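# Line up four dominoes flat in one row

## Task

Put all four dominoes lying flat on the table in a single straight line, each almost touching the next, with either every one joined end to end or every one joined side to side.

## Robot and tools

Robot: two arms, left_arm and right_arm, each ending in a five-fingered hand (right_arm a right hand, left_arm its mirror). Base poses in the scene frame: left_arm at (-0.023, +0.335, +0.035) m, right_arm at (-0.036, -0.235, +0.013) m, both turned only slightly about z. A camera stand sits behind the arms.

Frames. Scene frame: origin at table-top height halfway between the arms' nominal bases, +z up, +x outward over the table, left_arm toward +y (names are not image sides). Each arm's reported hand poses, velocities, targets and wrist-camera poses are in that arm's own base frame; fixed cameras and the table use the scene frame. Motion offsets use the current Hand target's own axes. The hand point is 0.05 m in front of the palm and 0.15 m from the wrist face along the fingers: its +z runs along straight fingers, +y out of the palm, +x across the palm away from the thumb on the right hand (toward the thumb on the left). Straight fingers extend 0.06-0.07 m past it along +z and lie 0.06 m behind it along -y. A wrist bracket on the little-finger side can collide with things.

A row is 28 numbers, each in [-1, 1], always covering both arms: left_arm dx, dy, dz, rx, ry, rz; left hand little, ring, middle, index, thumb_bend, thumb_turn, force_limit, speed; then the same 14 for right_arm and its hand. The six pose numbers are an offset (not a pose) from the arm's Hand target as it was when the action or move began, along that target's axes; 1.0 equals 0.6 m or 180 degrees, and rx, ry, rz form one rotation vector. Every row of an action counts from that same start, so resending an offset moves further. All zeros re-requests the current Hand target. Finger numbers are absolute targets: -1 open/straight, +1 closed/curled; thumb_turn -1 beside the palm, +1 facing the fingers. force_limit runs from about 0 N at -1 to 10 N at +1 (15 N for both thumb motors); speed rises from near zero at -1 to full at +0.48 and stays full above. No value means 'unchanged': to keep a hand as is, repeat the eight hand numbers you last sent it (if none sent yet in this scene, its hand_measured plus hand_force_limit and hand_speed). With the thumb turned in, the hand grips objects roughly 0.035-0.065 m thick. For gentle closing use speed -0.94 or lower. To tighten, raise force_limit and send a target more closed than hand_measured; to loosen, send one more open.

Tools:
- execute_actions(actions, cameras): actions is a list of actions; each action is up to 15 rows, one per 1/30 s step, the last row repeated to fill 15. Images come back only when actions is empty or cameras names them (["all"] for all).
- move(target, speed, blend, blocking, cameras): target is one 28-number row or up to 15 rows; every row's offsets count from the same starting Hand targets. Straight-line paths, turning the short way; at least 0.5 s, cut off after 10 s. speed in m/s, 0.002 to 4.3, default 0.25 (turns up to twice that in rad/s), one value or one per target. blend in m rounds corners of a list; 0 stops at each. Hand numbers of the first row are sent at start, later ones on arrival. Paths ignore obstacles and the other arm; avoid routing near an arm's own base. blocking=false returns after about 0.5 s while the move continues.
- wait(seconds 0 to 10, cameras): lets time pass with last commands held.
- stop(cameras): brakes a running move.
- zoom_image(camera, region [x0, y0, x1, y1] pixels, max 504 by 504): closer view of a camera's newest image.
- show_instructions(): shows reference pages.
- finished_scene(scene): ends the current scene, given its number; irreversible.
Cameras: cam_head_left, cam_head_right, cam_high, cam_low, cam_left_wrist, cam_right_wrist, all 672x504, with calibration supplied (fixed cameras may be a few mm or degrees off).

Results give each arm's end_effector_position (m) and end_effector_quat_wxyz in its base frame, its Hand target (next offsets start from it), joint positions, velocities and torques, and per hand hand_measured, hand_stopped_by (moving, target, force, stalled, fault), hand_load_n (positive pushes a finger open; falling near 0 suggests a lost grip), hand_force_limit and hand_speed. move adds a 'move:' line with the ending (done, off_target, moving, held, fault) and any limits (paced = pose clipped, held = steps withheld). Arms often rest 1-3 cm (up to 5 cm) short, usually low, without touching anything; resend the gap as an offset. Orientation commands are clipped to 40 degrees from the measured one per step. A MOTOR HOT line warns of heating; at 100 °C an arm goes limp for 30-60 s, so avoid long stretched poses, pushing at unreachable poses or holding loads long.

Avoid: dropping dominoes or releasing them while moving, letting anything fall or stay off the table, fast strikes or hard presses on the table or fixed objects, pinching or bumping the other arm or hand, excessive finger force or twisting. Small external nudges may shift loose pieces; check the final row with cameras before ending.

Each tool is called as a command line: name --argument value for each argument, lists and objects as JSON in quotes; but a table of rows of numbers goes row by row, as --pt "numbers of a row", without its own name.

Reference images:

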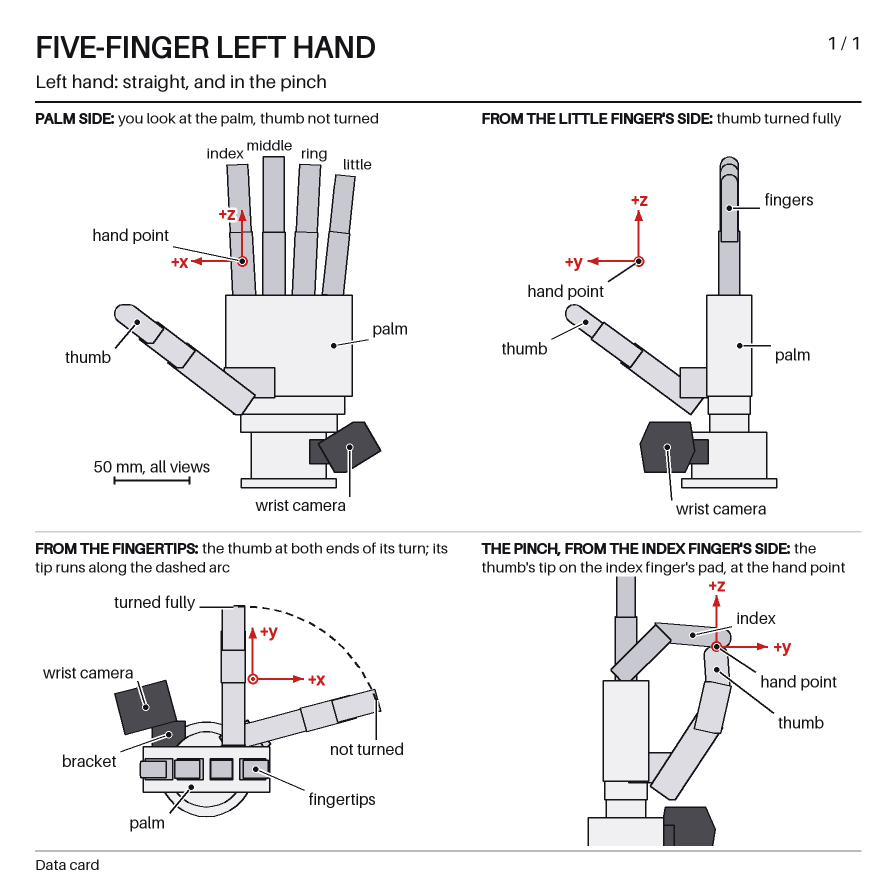

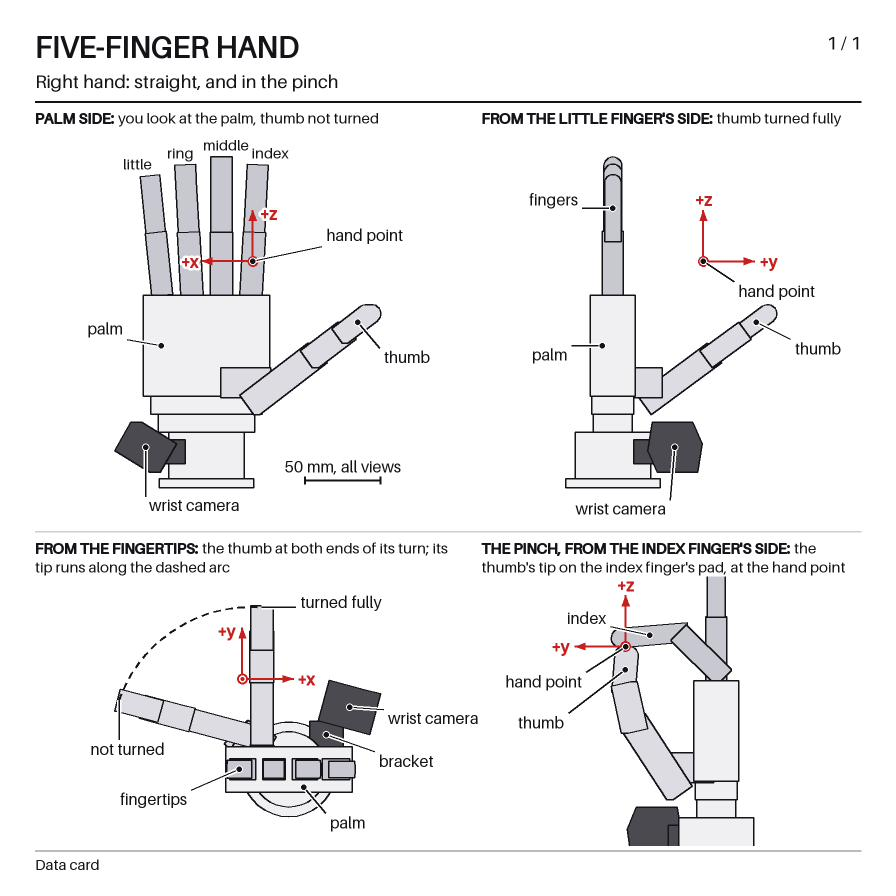

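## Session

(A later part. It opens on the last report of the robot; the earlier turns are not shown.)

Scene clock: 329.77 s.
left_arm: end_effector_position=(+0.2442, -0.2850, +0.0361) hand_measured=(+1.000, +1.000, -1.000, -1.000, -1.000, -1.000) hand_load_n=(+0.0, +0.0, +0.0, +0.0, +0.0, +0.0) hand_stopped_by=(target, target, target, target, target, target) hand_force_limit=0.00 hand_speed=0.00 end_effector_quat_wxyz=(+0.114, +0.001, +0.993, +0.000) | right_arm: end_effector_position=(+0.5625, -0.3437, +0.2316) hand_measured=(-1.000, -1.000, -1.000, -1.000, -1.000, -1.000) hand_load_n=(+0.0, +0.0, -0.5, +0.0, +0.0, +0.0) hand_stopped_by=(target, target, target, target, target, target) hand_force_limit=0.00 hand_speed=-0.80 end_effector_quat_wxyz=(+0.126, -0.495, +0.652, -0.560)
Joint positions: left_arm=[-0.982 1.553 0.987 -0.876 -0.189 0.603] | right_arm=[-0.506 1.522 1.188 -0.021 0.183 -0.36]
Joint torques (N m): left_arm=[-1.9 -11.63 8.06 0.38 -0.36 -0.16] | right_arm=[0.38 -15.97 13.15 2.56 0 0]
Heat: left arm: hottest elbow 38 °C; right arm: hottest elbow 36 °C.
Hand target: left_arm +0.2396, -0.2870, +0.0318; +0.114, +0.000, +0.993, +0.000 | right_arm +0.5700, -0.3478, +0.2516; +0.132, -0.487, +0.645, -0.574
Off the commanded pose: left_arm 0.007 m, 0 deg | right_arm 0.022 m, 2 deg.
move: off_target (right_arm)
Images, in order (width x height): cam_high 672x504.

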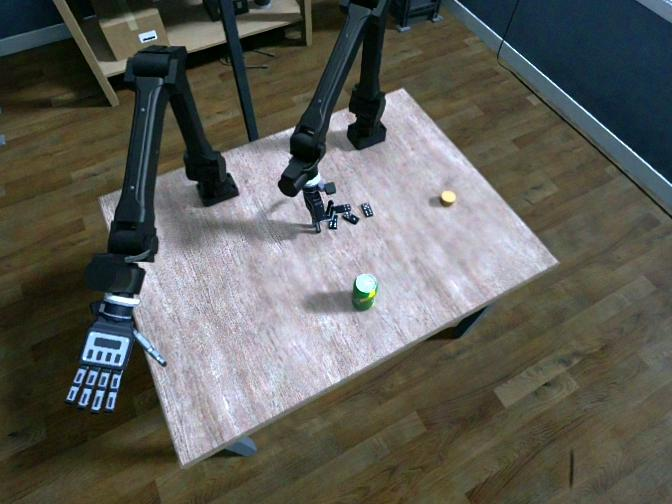

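move --target '[0,0.1167,0.0017,0,0,0,1,1,-1,-1,-1,-1,0,0,0,0,0,0,0,0,-1,-1,-1,-1,-1,-1,0,-0.8]' --speed 0.08 --cameras '["cam_high","cam_low","cam_left_wrist"]'

zoom_image --camera "cam_high" --region '[290, 180, 370, 240]'

zoom_image --camera "cam_low" --region '[440, 270, 560, 360]'

Scene clock: 335.53 s.
left_arm: end_effector_position=(+0.2374, -0.2210, +0.0320) hand_measured=(+1.000, +1.000, -1.000, -1.000, -1.000, -1.000) hand_load_n=(+0.0, +0.0, +0.0, -0.5, +0.0, +0.0) hand_stopped_by=(target, target, target, target, target, target) hand_force_limit=0.00 hand_speed=0.00 end_effector_quat_wxyz=(+0.114, +0.000, +0.994, +0.002) | right_arm: end_effector_position=(+0.5625, -0.3437, +0.2316) hand_measured=(-1.000, -1.000, -1.000, -1.000, -1.000, -1.000) hand_load_n=(+0.0, +0.0, +0.0, +0.0, +0.0, +0.0) hand_stopped_by=(target, target, target, target, target, target) hand_force_limit=0.00 hand_speed=-0.80 end_effector_quat_wxyz=(+0.126, -0.495, +0.652, -0.560)
Joint positions: left_arm=[-0.899 1.423 0.829 -0.837 -0.181 0.684] | right_arm=[-0.506 1.522 1.188 -0.021 0.183 -0.36]
Joint torques (N m): left_arm=[0.15 -10.17 7.75 0.4 -0.11 0.11] | right_arm=[0.73 -15.62 13.18 2.66 -0.02 0.01]
Heat: left arm: hottest elbow 37 °C; right arm: hottest elbow 36 °C.
Hand target: left_arm +0.2398, -0.2169, +0.0309; +0.114, +0.001, +0.993, +0.000 | right_arm +0.5700, -0.3478, +0.2516; +0.132, -0.487, +0.645, -0.574
Off the commanded pose: left_arm 0.005 m, 0 deg | right_arm 0.022 m, 2 deg.
move: off_target (right_arm)
camera_calibration:
cam_left_wrist: T_world_to_cam=[[-0.202041, -0.974996, -0.092531, -0.163341], [-0.906484, 0.1504, 0.394547, 0.222802], [-0.370765, 0.163593, -0.914205, 0.26376], [0, 0, 0, 1]] pos_world=[0.266758, -0.235915, 0.138111]
Images, in order (width x height): cam_high 672x504, cam_low 672x504, cam_left_wrist 672x504.

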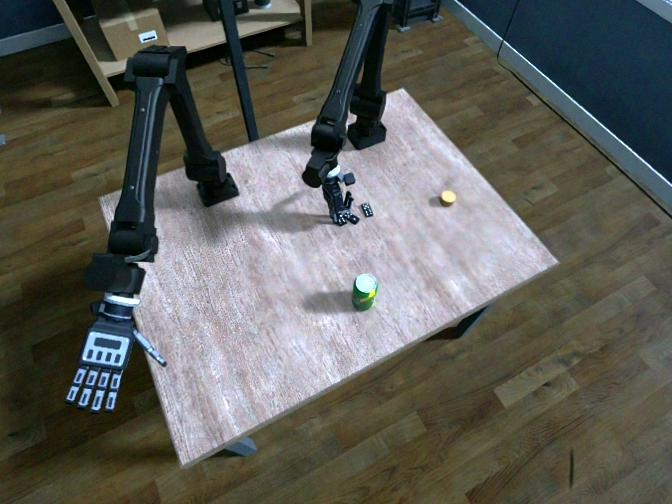

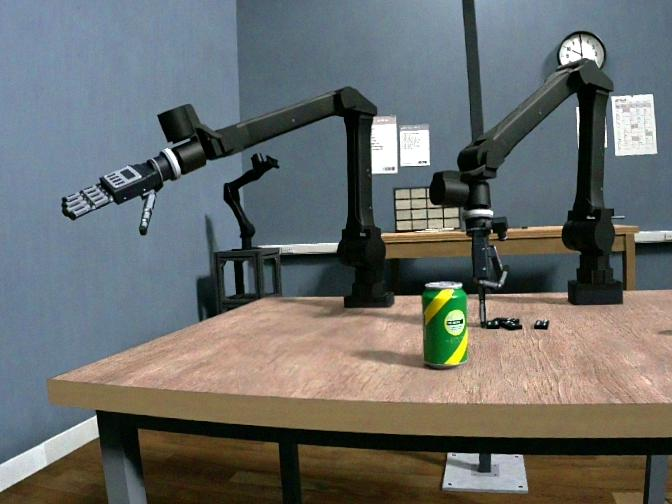

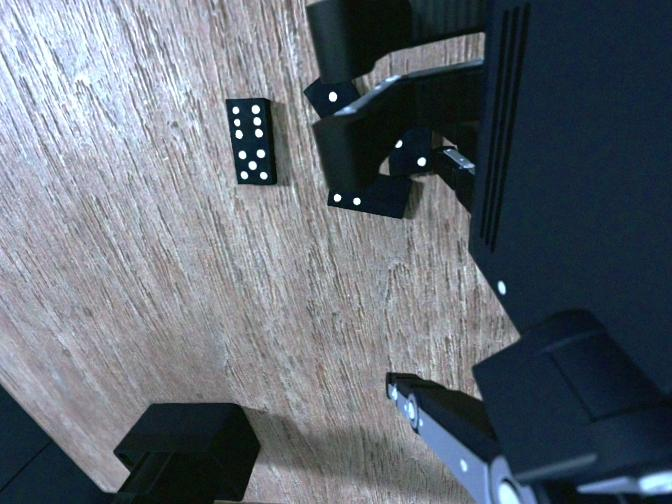

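Scaled by 6.300 from the camera's 672x504 image, which has a finer 960x720 frame.

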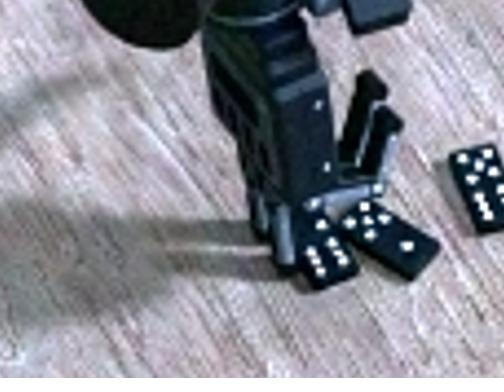

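Scaled by 4.200 from the camera's 672x504 image, which has a finer 960x720 frame.

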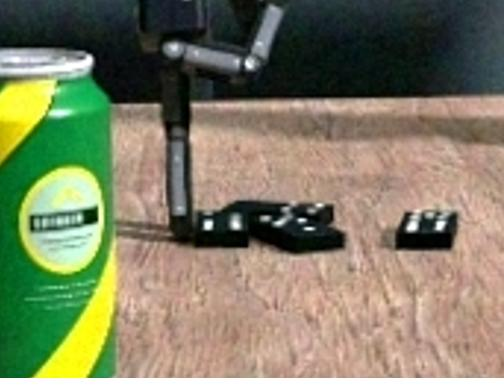

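move --target '[0.0,0.1,-0.006,0,0,0,1,1,-1,-1,-1,-1,0,0,0,0,0,0,0,0,-1,-1,-1,-1,-1,-1,0,-0.8]' --speed 0.08 --cameras '["cam_high","cam_low","cam_left_wrist"]'

zoom_image --camera "cam_high" --region '[290, 180, 370, 240]'

zoom_image --camera "cam_low" --region '[440, 270, 560, 360]'

Scene clock: 344.17 s.
left_arm: end_effector_position=(+0.2376, -0.1610, +0.0355) hand_measured=(+1.000, +1.000, -1.000, -1.000, -1.000, -1.000) hand_load_n=(+0.0, +0.0, -0.5, +0.0, +0.0, +0.0) hand_stopped_by=(target, target, target, target, target, target) hand_force_limit=0.00 hand_speed=0.00 end_effector_quat_wxyz=(+0.113, -0.001, +0.994, +0.002) | right_arm: end_effector_position=(+0.5625, -0.3437, +0.2316) hand_measured=(-1.000, -1.000, -1.000, -1.000, -1.000, -1.000) hand_load_n=(+0.0, +0.0, +0.0, +0.5, +0.0, +0.0) hand_stopped_by=(target, target, target, target, target, target) hand_force_limit=0.00 hand_speed=-0.80 end_effector_quat_wxyz=(+0.126, -0.495, +0.652, -0.560)
Joint positions: left_arm=[-0.779 1.294 0.716 -0.832 -0.162 0.803] | right_arm=[-0.506 1.522 1.188 -0.021 0.183 -0.36]
Joint torques (N m): left_arm=[0.21 -8.12 7.94 0.42 -0.1 0.11] | right_arm=[0.38 -15.68 13.16 2.58 0.01 0]
Heat: left arm: hottest elbow 37 °C; right arm: hottest elbow 36 °C.
Hand target: left_arm +0.2392, -0.1570, +0.0345; +0.114, +0.000, +0.993, +0.000 | right_arm +0.5700, -0.3478, +0.2516; +0.132, -0.487, +0.645, -0.574
Off the commanded pose: left_arm 0.004 m, 0 deg | right_arm 0.022 m, 2 deg.
move: off_target (right_arm)
camera_calibration:
cam_left_wrist: T_world_to_cam=[[-0.201423, -0.975209, -0.0916313, -0.104683], [-0.906371, 0.150098, 0.394921, 0.212477], [-0.371377, 0.162598, -0.914134, 0.25731], [0, 0, 0, 1]] pos_world=[0.267056, -0.175819, 0.141712]
Images, in order (width x height): cam_high 672x504, cam_low 672x504, cam_left_wrist 672x504.

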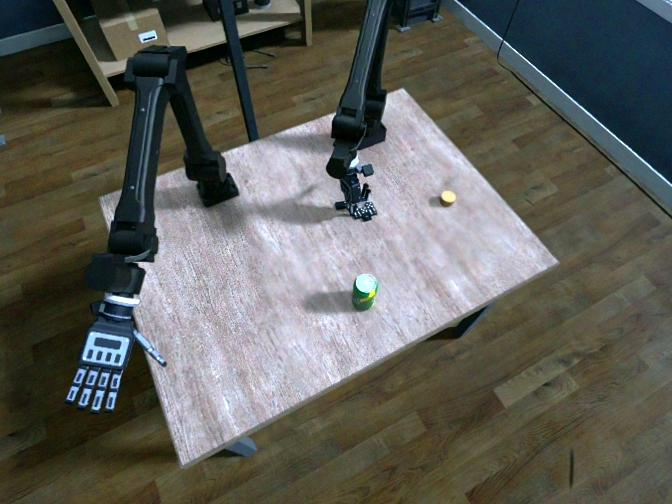

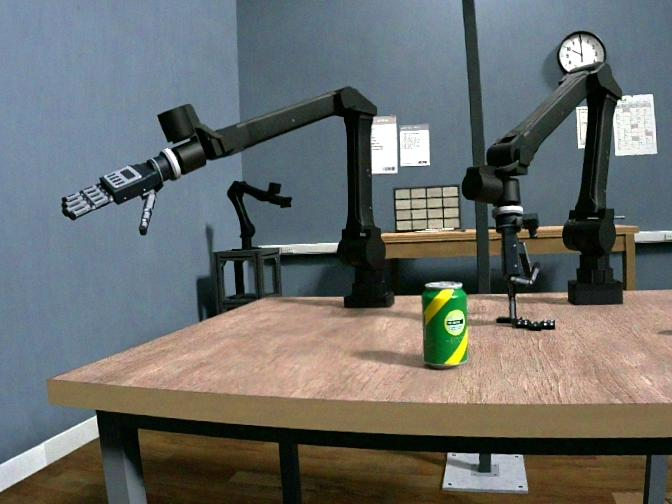

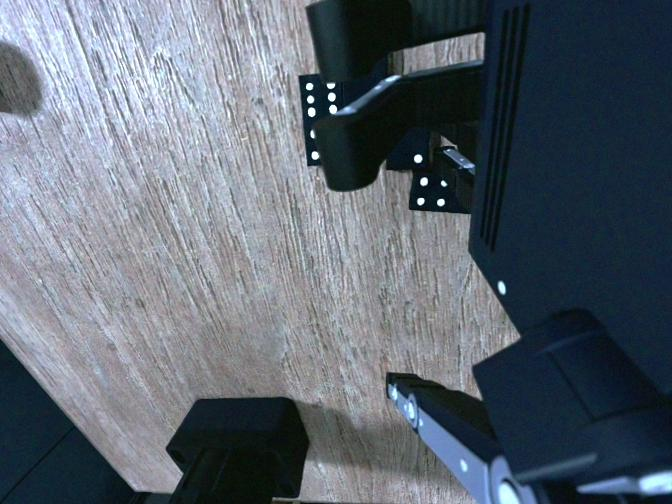

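Scaled by 6.300 from the camera's 672x504 image, which has a finer 960x720 frame.

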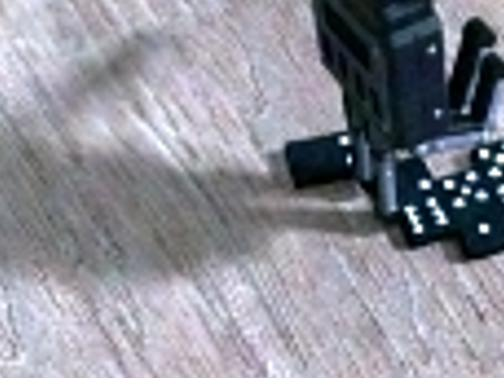

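Scaled by 4.200 from the camera's 672x504 image, which has a finer 960x720 frame.

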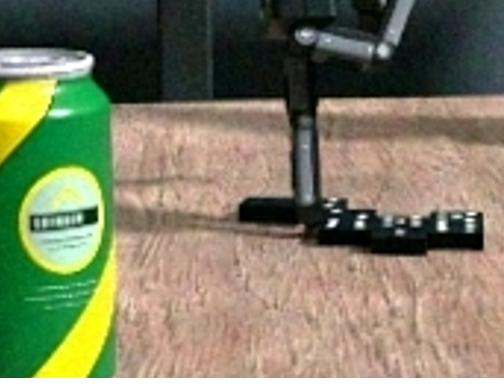

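zoom_image --camera "cam_high" --region '[320, 180, 400, 240]'

zoom_image --camera "cam_low" --region '[490, 300, 570, 345]'

Scaled by 6.300 from the camera's 672x504 image, which has a finer 960x720 frame.

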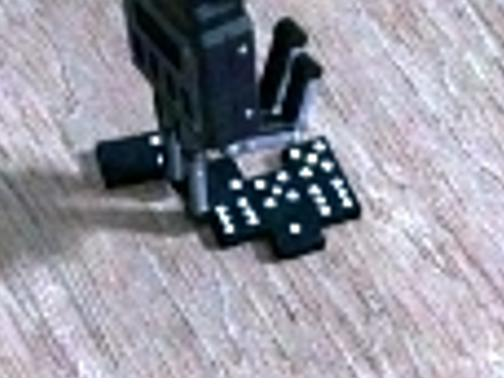

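Scaled by 6.300 from the camera's 672x504 image, which has a finer 960x720 frame.

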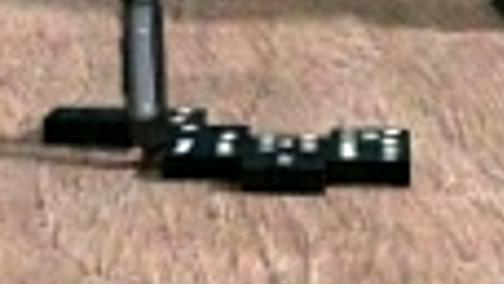

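move --pt "-0.0225 -0.025 -0.0974 0 0 0 1 1 -1 -1 -1 -1 0 0 0 0 0 0 0 0 -1 -1 -1 -1 -1 -1 0 -0.8" --pt "-0.0624 0.2117 -0.1147 -0.1125 0 -0.487 1 1 -1 -1 -1 -1 0 0 0 0 0 0 0 0 -1 -1 -1 -1 -1 -1 0 -0.8" --speed 0.25 --cameras '["cam_high","cam_head_left","cam_head_right","cam_left_wrist"]'

zoom_image --camera "cam_high" --region '[320, 180, 400, 240]'

zoom_image --camera "cam_head_left" --region '[220, 280, 320, 355]'

zoom_image --camera "cam_head_right" --region '[220, 280, 320, 355]'

Scene clock: 377.17 s.
left_arm: end_effector_position=(+0.2435, -0.0298, +0.1005) hand_measured=(+1.000, +1.000, -1.000, -1.000, -1.000, -1.000) hand_load_n=(+0.0, +0.0, +0.0, +0.0, +0.0, +0.0) hand_stopped_by=(target, target, target, target, target, target) hand_force_limit=0.00 hand_speed=0.00 end_effector_quat_wxyz=(-0.075, +0.692, -0.713, -0.087) | right_arm: end_effector_position=(+0.5625, -0.3437, +0.2316) hand_measured=(-1.000, -1.000, -1.000, -1.000, -1.000, -1.000) hand_load_n=(+0.0, +0.0, +0.0, +0.0, +0.0, +0.0) hand_stopped_by=(target, target, target, target, target, target) hand_force_limit=0.00 hand_speed=-0.80 end_effector_quat_wxyz=(+0.126, -0.495, +0.652, -0.560)
Joint positions: left_arm=[-0.146 1.23 0.852 -1.241 -0.225 -0.122] | right_arm=[-0.506 1.522 1.188 -0.021 0.183 -0.36]
Joint torques (N m): left_arm=[-0.03 -5.42 13.2 -0.55 -0.3 -0.17] | right_arm=[0.44 -15.62 13.18 2.66 0.01 0.02]
Heat: left arm: hottest elbow 36 °C; right arm: hottest elbow 36 °C.
Hand target: left_arm +0.2600, -0.0300, +0.1101; -0.081, +0.702, -0.703, -0.080 | right_arm +0.5700, -0.3478, +0.2516; +0.132, -0.487, +0.645, -0.574
Off the commanded pose: left_arm 0.019 m, 2 deg | right_arm 0.022 m, 2 deg.
move: off_target (left_arm, right_arm)
camera_calibration:
cam_left_wrist: T_world_to_cam=[[0.967259, -0.229323, -0.108722, -0.230266], [-0.16952, -0.902609, 0.395677, -0.0384025], [-0.188871, -0.364291, -0.911932, 0.237238], [0, 0, 0, 1]] pos_world=[0.261025, -0.0010441, 0.206504]
Images, in order (width x height): cam_head_left 672x504, cam_head_right 672x504, cam_high 672x504, cam_left_wrist 672x504.

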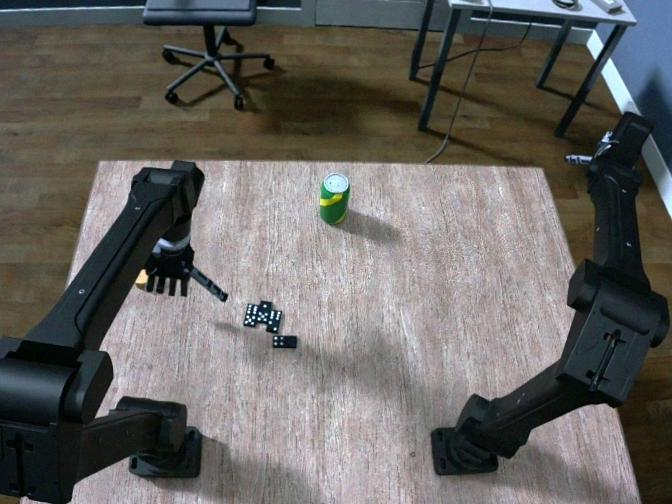

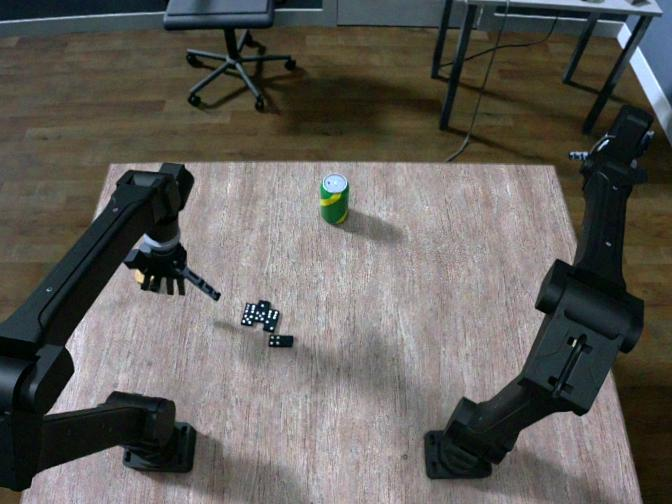

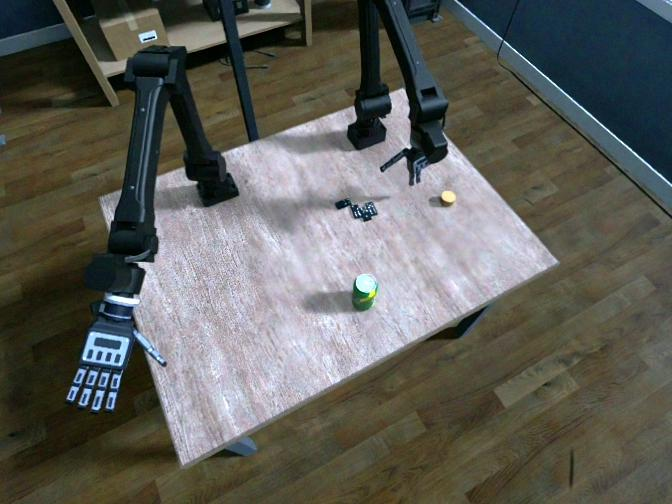

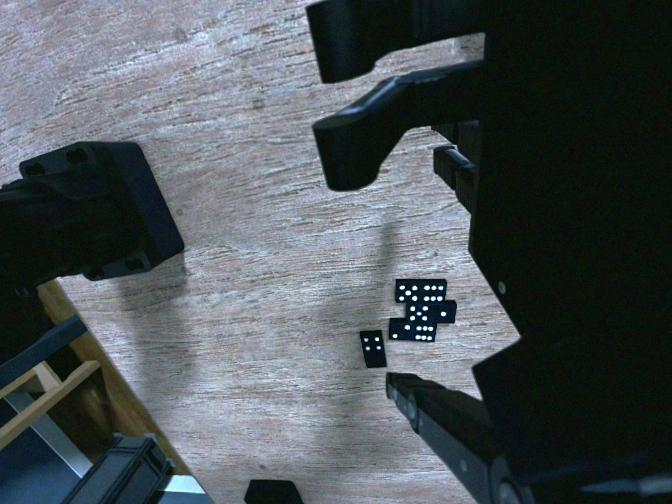

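Scaled by 6.300 from the camera's 672x504 image, which has a finer 960x720 frame.

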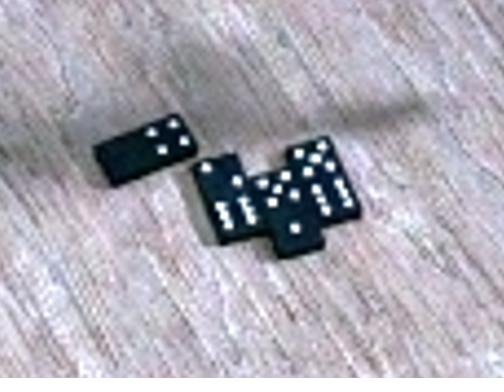

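Scaled by 5.040 from the camera's 672x504 image, which has a finer 960x720 frame.

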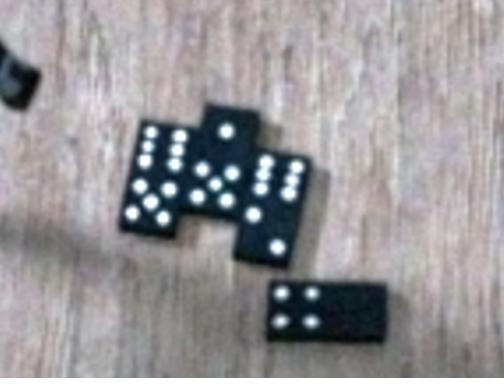

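Scaled by 5.040 from the camera's 672x504 image, which has a finer 960x720 frame.

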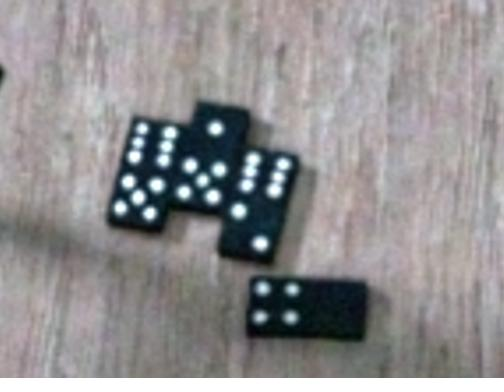

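move --target '[0.2629,0.0233,-0.0095,0.125,0,0.5411,1,1,-1,-1,-1,-1,0,0,0,0,0,0,0,0,-1,-1,-1,-1,-1,-1,0,-0.8]' --speed 0.25 --cameras '["cam_high"]'

zoom_image --camera "cam_high" --region '[320, 180, 400, 240]'

Scene clock: 407.70 s.
left_arm: end_effector_position=(+0.2487, -0.1831, +0.0877) hand_measured=(+1.000, +1.000, -1.000, -1.000, -1.000, -1.000) hand_load_n=(+0.0, +0.0, +0.0, +0.0, +0.0, +0.0) hand_stopped_by=(target, target, target, target, target, target) hand_force_limit=0.00 hand_speed=0.00 end_effector_quat_wxyz=(+0.120, +0.073, +0.990, -0.014) | right_arm: end_effector_position=(+0.5625, -0.3437, +0.2316) hand_measured=(-1.000, -1.000, -1.000, -1.000, -1.000, -1.000) hand_load_n=(+0.0, +0.0, +0.0, +0.0, +0.5, +0.0) hand_stopped_by=(target, target, target, target, target, target) hand_force_limit=0.00 hand_speed=-0.80 end_effector_quat_wxyz=(+0.126, -0.495, +0.652, -0.560)
Joint positions: left_arm=[-0.816 1.239 0.824 -0.959 -0.142 0.916] | right_arm=[-0.506 1.522 1.188 -0.021 0.183 -0.36]
Joint torques (N m): left_arm=[-1.85 -6.12 8.8 0.54 -0.08 0.12] | right_arm=[0.26 -15.56 13.16 2.61 0 0.02]
Heat: left arm: hottest elbow 37 °C; right arm: hottest elbow 36 °C.
Hand target: left_arm +0.2459, -0.1849, +0.0800; +0.114, +0.087, +0.990, -0.010 | right_arm +0.5700, -0.3478, +0.2516; +0.132, -0.487, +0.645, -0.574
Off the commanded pose: left_arm 0.008 m, 2 deg | right_arm 0.022 m, 2 deg.
move: off_target (right_arm)
Images, in order (width x height): cam_high 672x504.

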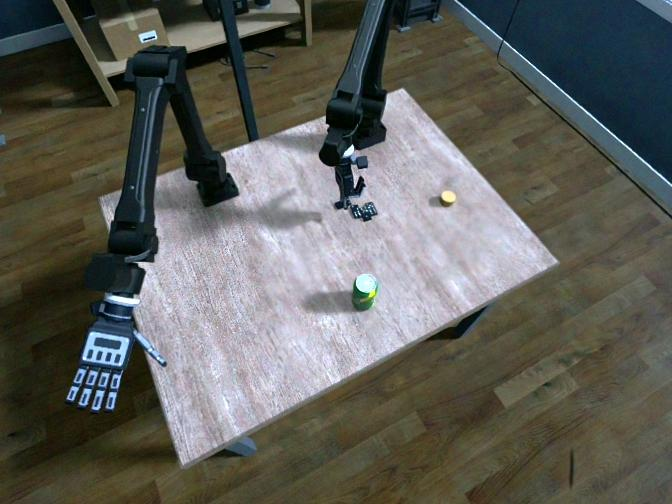

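Scaled by 6.300 from the camera's 672x504 image, which has a finer 960x720 frame.

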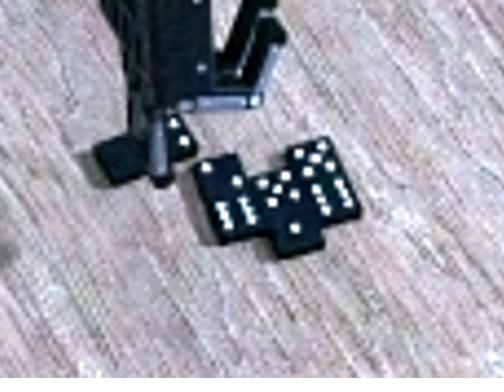

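move --pt "0.0176 0 0.0763 0 0 0 1 1 -1 -1 -1 -1 0 0 0 0 0 0 0 0 -1 -1 -1 -1 -1 -1 0 -0.8" --pt "0.0185 0.0978 0.071 0 0 0 1 1 -1 -1 -1 -1 0 0 0 0 0 0 0 0 -1 -1 -1 -1 -1 -1 0 -0.8" --speed 0.12 --cameras '["cam_high","cam_low"]'

zoom_image --camera "cam_high" --region '[330, 170, 410, 230]'

zoom_image --camera "cam_low" --region '[490, 300, 570, 345]'

Scene clock: 419.93 s.
left_arm: end_effector_position=(+0.2545, -0.1315, +0.0373) hand_measured=(+1.000, +1.000, -1.000, -1.000, -1.000, -1.000) hand_load_n=(+0.0, +0.0, +0.0, +0.0, +0.0, +0.0) hand_stopped_by=(target, target, target, target, target, target) hand_force_limit=0.00 hand_speed=0.00 end_effector_quat_wxyz=(+0.114, +0.086, +0.990, -0.009) | right_arm: end_effector_position=(+0.5625, -0.3437, +0.2316) hand_measured=(-1.000, -1.000, -1.000, -1.000, -1.000, -1.000) hand_load_n=(+0.0, +0.0, +0.0, +0.0, +0.0, +0.0) hand_stopped_by=(target, target, target, target, target, target) hand_force_limit=0.00 hand_speed=-0.80 end_effector_quat_wxyz=(+0.126, -0.495, +0.652, -0.560)
Joint positions: left_arm=[-0.685 1.233 0.668 -0.807 -0.112 1.071] | right_arm=[-0.506 1.522 1.188 -0.021 0.183 -0.36]
Joint torques (N m): left_arm=[0.15 -7.06 8.14 0.38 -0.06 0.11] | right_arm=[0.67 -15.85 13.19 2.62 0 0.03]
Heat: left arm: hottest elbow 37 °C; right arm: hottest elbow 36 °C.
Hand target: left_arm +0.2550, -0.1269, +0.0360; +0.114, +0.087, +0.990, -0.010 | right_arm +0.5700, -0.3478, +0.2516; +0.132, -0.487, +0.645, -0.574
Off the commanded pose: left_arm 0.005 m, 0 deg | right_arm 0.022 m, 2 deg.
move: off_target (right_arm)
Images, in order (width x height): cam_high 672x504, cam_low 672x504.

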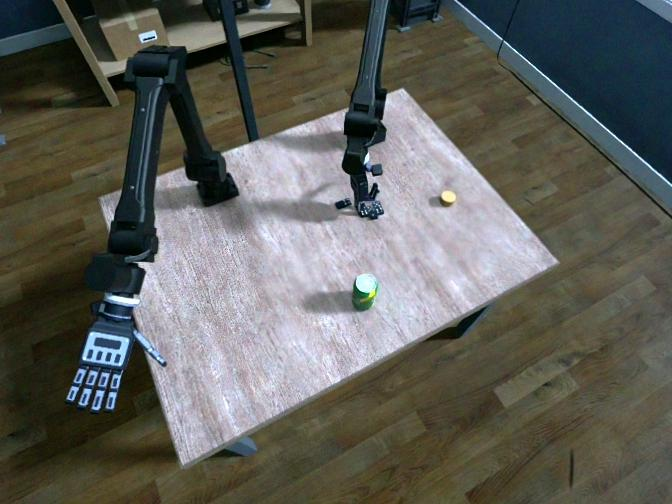

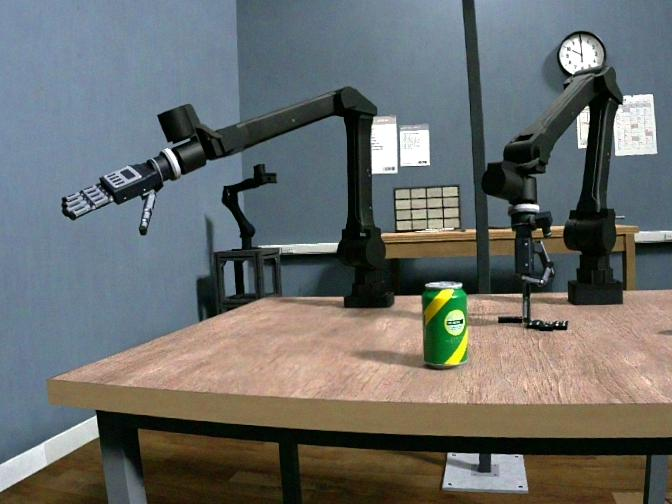

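Scaled by 6.300 from the camera's 672x504 image, which has a finer 960x720 frame.

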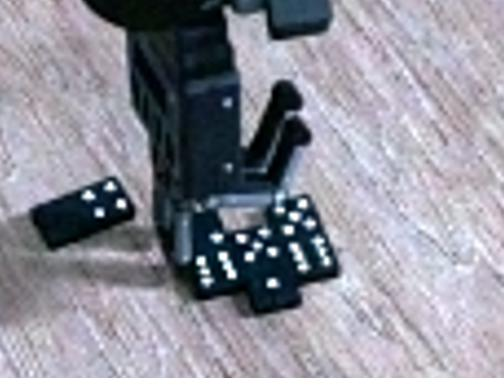

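Scaled by 6.300 from the camera's 672x504 image, which has a finer 960x720 frame.

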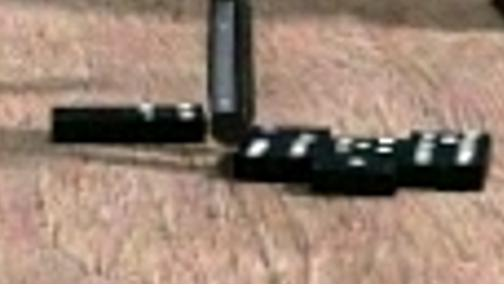

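move --pt "-0.0185 -0.0098 -0.0727 0 0 0 1 1 -1 -1 -1 -1 0 0 0 0 0 0 0 0 -1 -1 -1 -1 -1 -1 0 -0.8" --pt "0.0852 -0.1097 -0.0967 0 0 0 1 1 1 -1 -1 -1 0 0 0 0 0 0 0 0 -1 -1 -1 -1 -1 -1 0 -0.8" --pt "0.1035 -0.1097 -0.017 0 0 0 1 1 1 -1 -1 -1 0 0 0 0 0 0 0 0 -1 -1 -1 -1 -1 -1 0 -0.8" --speed 0.15 --cameras '["cam_high","cam_low"]'

zoom_image --camera "cam_high" --region '[310, 170, 390, 230]'

zoom_image --camera "cam_low" --region '[470, 290, 570, 345]'

Scene clock: 447.57 s.
left_arm: end_effector_position=(+0.1850, -0.1792, +0.0368) hand_measured=(+1.000, +1.000, +1.000, -1.000, -1.000, -1.000) hand_load_n=(+0.0, +0.0, +0.0, +0.0, +0.0, +0.0) hand_stopped_by=(target, target, target, target, target, target) hand_force_limit=0.00 hand_speed=0.00 end_effector_quat_wxyz=(+0.116, +0.087, +0.989, -0.012) | right_arm: end_effector_position=(+0.5625, -0.3437, +0.2316) hand_measured=(-1.000, -1.000, -1.000, -1.000, -1.000, -1.000) hand_load_n=(+0.0, +0.0, +0.0, +0.0, +0.0, +0.0) hand_stopped_by=(target, target, target, target, target, target) hand_force_limit=0.00 hand_speed=-0.80 end_effector_quat_wxyz=(+0.126, -0.495, +0.652, -0.560)
Joint positions: left_arm=[-0.972 1.2 0.643 -0.846 -0.163 0.789] | right_arm=[-0.506 1.522 1.188 -0.021 0.183 -0.36]
Joint torques (N m): left_arm=[-1.9 -4.78 8.42 0.49 -0.34 -0.16] | right_arm=[0.62 -15.56 13.18 2.63 -0.02 0.02]
Heat: left arm: hottest elbow 37 °C; right arm: hottest elbow 37 °C.
Hand target: left_arm +0.1817, -0.1808, +0.0318; +0.114, +0.087, +0.990, -0.010 | right_arm +0.5700, -0.3478, +0.2516; +0.132, -0.487, +0.645, -0.574
Off the commanded pose: left_arm 0.006 m, 0 deg | right_arm 0.022 m, 2 deg.
move: off_target (right_arm); target 2's new numbers were sent with left_arm's hand 0.011 m and 1 deg from that target
Images, in order (width x height): cam_high 672x504, cam_low 672x504.

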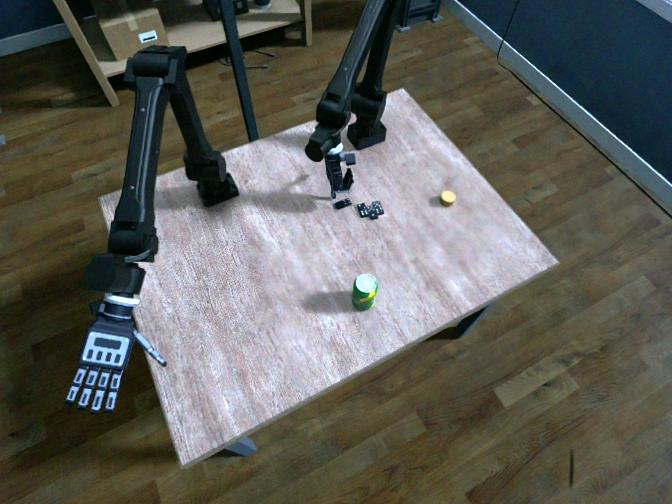

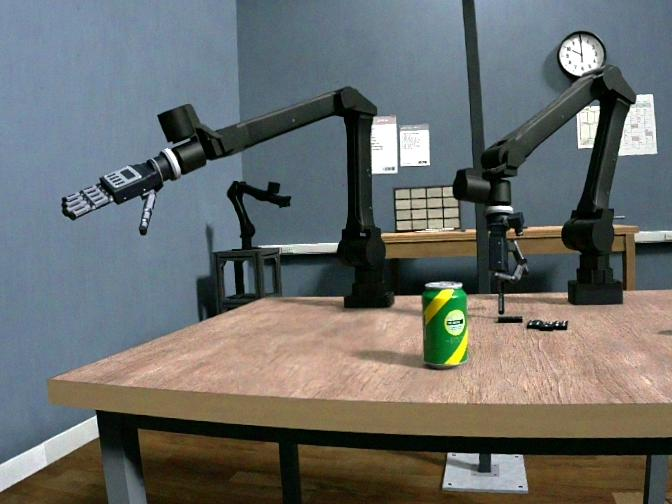

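Scaled by 6.300 from the camera's 672x504 image, which has a finer 960x720 frame.

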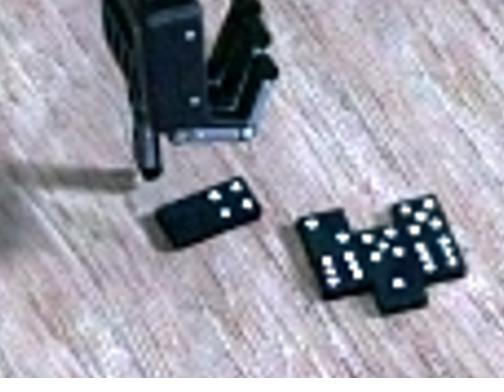

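Scaled by 5.040 from the camera's 672x504 image, which has a finer 960x720 frame.

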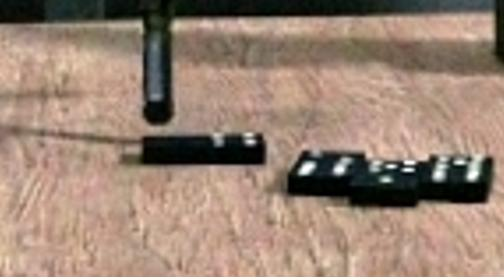

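move --target '[-0.0523,0.0005,-0.0017,0,0,0,1,1,1,-1,-1,-1,0,0,0,0,0,0,0,0,-1,-1,-1,-1,-1,-1,0,-0.8]' --speed 0.06 --cameras '["cam_high","cam_low"]'

zoom_image --camera "cam_high" --region '[310, 170, 390, 230]'

Scene clock: 456.27 s.
left_arm: end_effector_position=(+0.1965, -0.1726, +0.0318) hand_measured=(+1.000, +1.000, +1.000, -1.000, -1.000, -1.000) hand_load_n=(+0.0, +0.0, +0.0, +0.0, -0.5, +0.0) hand_stopped_by=(target, target, target, target, target, target) hand_force_limit=0.00 hand_speed=0.00 end_effector_quat_wxyz=(+0.105, +0.087, +0.991, +0.001) | right_arm: end_effector_position=(+0.5625, -0.3437, +0.2316) hand_measured=(-1.000, -1.000, -1.000, -1.000, -1.000, -1.000) hand_load_n=(+0.0, +0.0, +0.0, +0.0, +0.0, +0.0) hand_stopped_by=(target, target, target, target, target, target) hand_force_limit=0.00 hand_speed=-0.80 end_effector_quat_wxyz=(+0.126, -0.495, +0.652, -0.560)
Joint positions: left_arm=[-0.926 1.241 0.657 -0.846 -0.156 0.832] | right_arm=[-0.506 1.522 1.188 -0.021 0.183 -0.36]
Joint torques (N m): left_arm=[0.09 -5.07 12.36 0.23 -0.16 0.11] | right_arm=[0.44 -15.85 13.12 2.67 0 0.01]
Heat: left arm: hottest elbow 37 °C; right arm: hottest elbow 37 °C.
Hand target: left_arm +0.2116, -0.1857, +0.0399; +0.114, +0.087, +0.990, -0.009 | right_arm +0.5700, -0.3478, +0.2516; +0.132, -0.487, +0.645, -0.574
Off the commanded pose: left_arm 0.022 m, 2 deg | right_arm 0.022 m, 2 deg.
move: off_target (left_arm, right_arm)
Images, in order (width x height): cam_high 672x504, cam_low 672x504.

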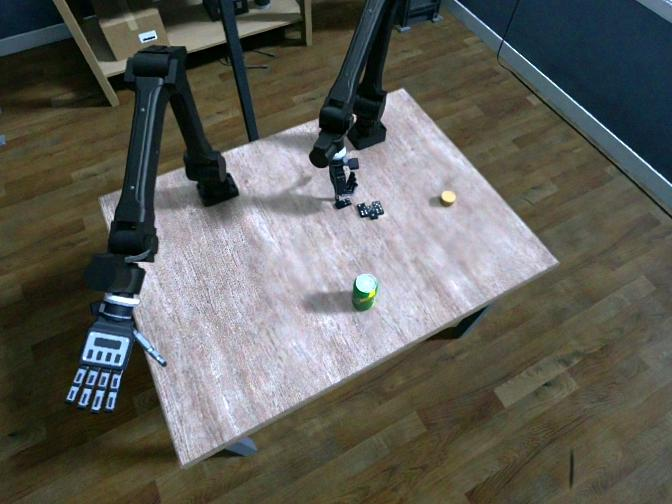

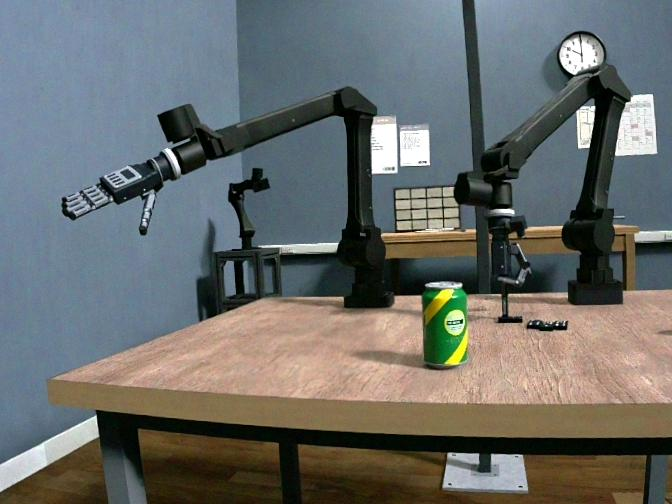

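Scaled by 6.300 from the camera's 672x504 image, which has a finer 960x720 frame.

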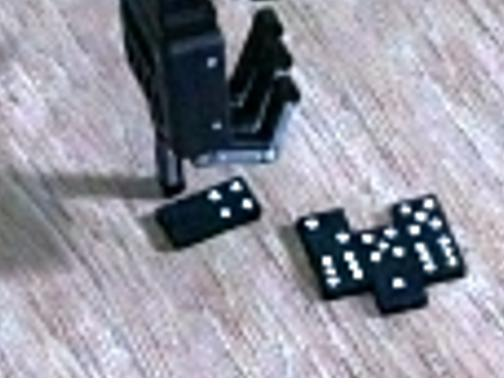

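move --pt "0.0018 -0.0208 -0.0055 0 0 0 1 1 1 -1 -1 -1 0 0 0 0 0 0 0 0 -1 -1 -1 -1 -1 -1 0 -0.8" --pt "-0.0322 -0.0148 0.0007 0 0 0 1 1 1 -1 -1 -1 0 0 0 0 0 0 0 0 -1 -1 -1 -1 -1 -1 0 -0.8" --speed 0.06 --cameras '["cam_high","cam_low"]'

zoom_image --camera "cam_high" --region '[310, 170, 390, 230]'

Scene clock: 463.87 s.
left_arm: end_effector_position=(+0.2139, -0.1852, +0.0360) hand_measured=(+1.000, +1.000, +1.000, -1.000, -1.000, -1.000) hand_load_n=(+0.0, +0.0, +0.0, +0.0, +0.0, +0.0) hand_stopped_by=(target, target, target, target, target, target) hand_force_limit=0.00 hand_speed=0.00 end_effector_quat_wxyz=(+0.106, +0.087, +0.991, +0.000) | right_arm: end_effector_position=(+0.5625, -0.3437, +0.2316) hand_measured=(-1.000, -1.000, -1.000, -1.000, -1.000, -1.000) hand_load_n=(+0.0, +0.0, +0.0, +0.0, +0.0, +0.0) hand_stopped_by=(target, target, target, target, target, target) hand_force_limit=0.00 hand_speed=-0.80 end_effector_quat_wxyz=(+0.126, -0.495, +0.652, -0.560)
Joint positions: left_arm=[-0.906 1.289 0.711 -0.846 -0.155 0.851] | right_arm=[-0.506 1.522 1.188 -0.021 0.183 -0.36]
Joint torques (N m): left_arm=[0.26 -6.01 12.44 0.16 -0.1 0.11] | right_arm=[0.62 -15.5 13.26 2.59 -0.01 0.02]
Heat: left arm: hottest elbow 37 °C; right arm: hottest elbow 37 °C.
Hand target: left_arm +0.2287, -0.1977, +0.0439; +0.114, +0.087, +0.990, -0.009 | right_arm +0.5700, -0.3478, +0.2516; +0.132, -0.487, +0.645, -0.574
Off the commanded pose: left_arm 0.021 m, 1 deg | right_arm 0.022 m, 2 deg.
move: off_target (left_arm, right_arm)
Images, in order (width x height): cam_high 672x504, cam_low 672x504.

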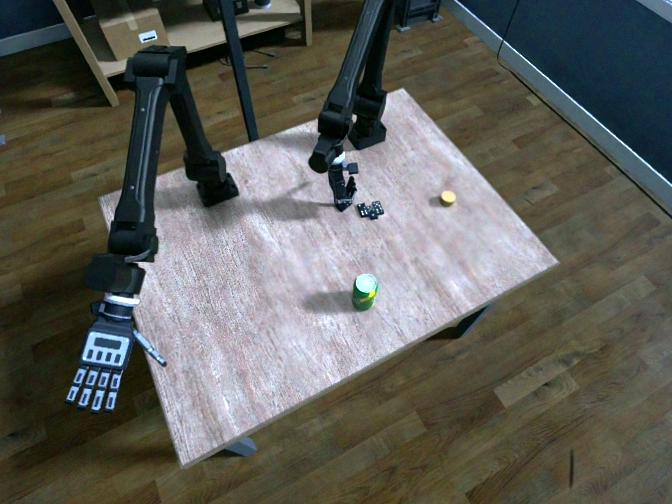

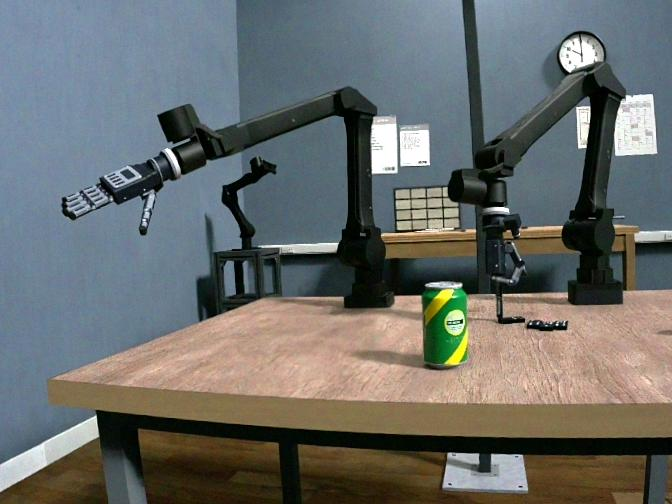

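Scaled by 6.300 from the camera's 672x504 image, which has a finer 960x720 frame.

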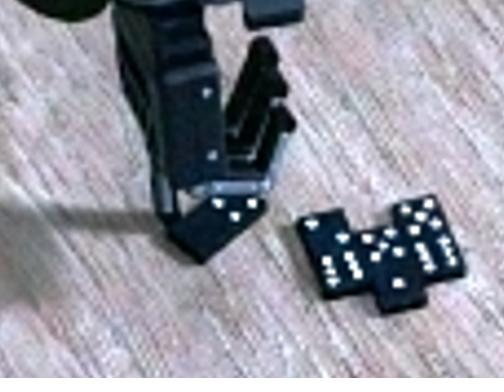

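move --pt "-0.0278 0.0108 0.0065 0 0 0 1 1 1 -1 -1 -1 0 0 0 0 0 0 0 0 -1 -1 -1 -1 -1 -1 0 -0.8" --pt "-0.0423 0.032 0.0097 0 0 0 1 1 1 -1 -1 -1 0 0 0 0 0 0 0 0 -1 -1 -1 -1 -1 -1 0 -0.8" --speed 0.06 --cameras '["cam_high","cam_low"]'

zoom_image --camera "cam_high" --region '[310, 170, 390, 230]'

Scene clock: 471.37 s.
left_arm: end_effector_position=(+0.2407, -0.1716, +0.0367) hand_measured=(+1.000, +1.000, +1.000, -1.000, -1.000, -1.000) hand_load_n=(+0.0, +0.5, +0.0, +0.0, +0.0, +0.0) hand_stopped_by=(target, target, target, target, target, target) hand_force_limit=0.00 hand_speed=0.00 end_effector_quat_wxyz=(+0.102, +0.087, +0.991, +0.001) | right_arm: end_effector_position=(+0.5625, -0.3437, +0.2316) hand_measured=(-1.000, -1.000, -1.000, -1.000, -1.000, -1.000) hand_load_n=(+0.0, +0.0, +0.0, +0.0, +0.0, +0.0) hand_stopped_by=(target, target, target, target, target, target) hand_force_limit=0.00 hand_speed=-0.80 end_effector_quat_wxyz=(+0.126, -0.495, +0.652, -0.560)
Joint positions: left_arm=[-0.812 1.311 0.732 -0.839 -0.137 0.944] | right_arm=[-0.506 1.522 1.188 -0.021 0.183 -0.36]
Joint torques (N m): left_arm=[0.21 -6.53 12.23 0.46 -0.09 0.1] | right_arm=[0.5 -15.79 13.18 2.61 -0.02 0.02]
Heat: left arm: hottest elbow 38 °C; right arm: hottest elbow 37 °C.
Hand target: left_arm +0.2577, -0.1834, +0.0440; +0.114, +0.087, +0.990, -0.010 | right_arm +0.5700, -0.3478, +0.2516; +0.132, -0.487, +0.645, -0.574
Off the commanded pose: left_arm 0.022 m, 2 deg | right_arm 0.022 m, 2 deg.
move: off_target (left_arm, right_arm)
Images, in order (width x height): cam_high 672x504, cam_low 672x504.

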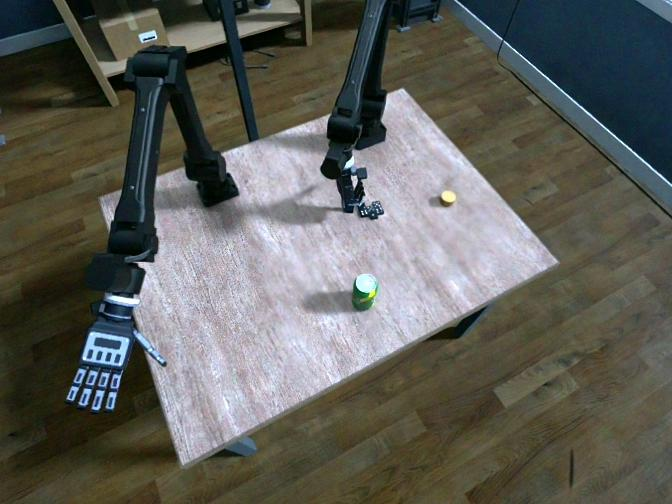

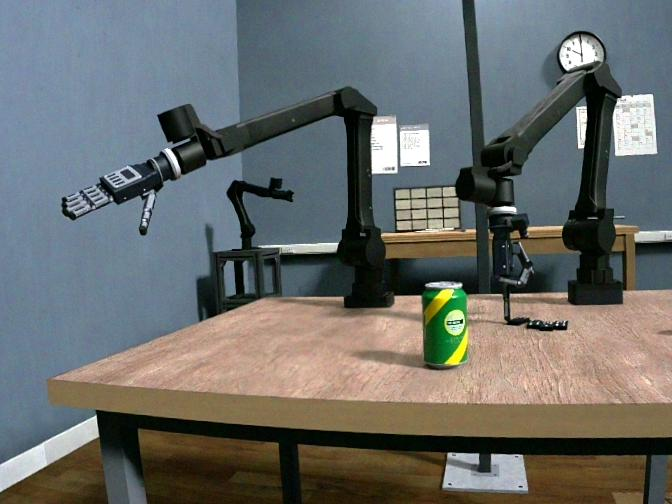

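Scaled by 6.300 from the camera's 672x504 image, which has a finer 960x720 frame.

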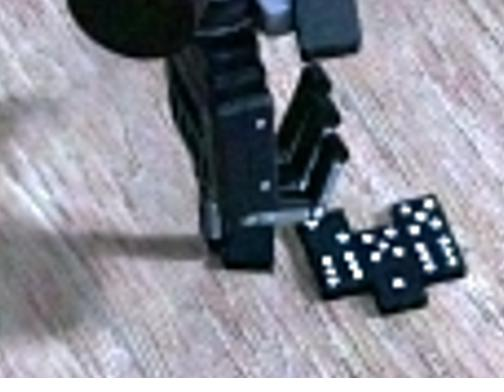

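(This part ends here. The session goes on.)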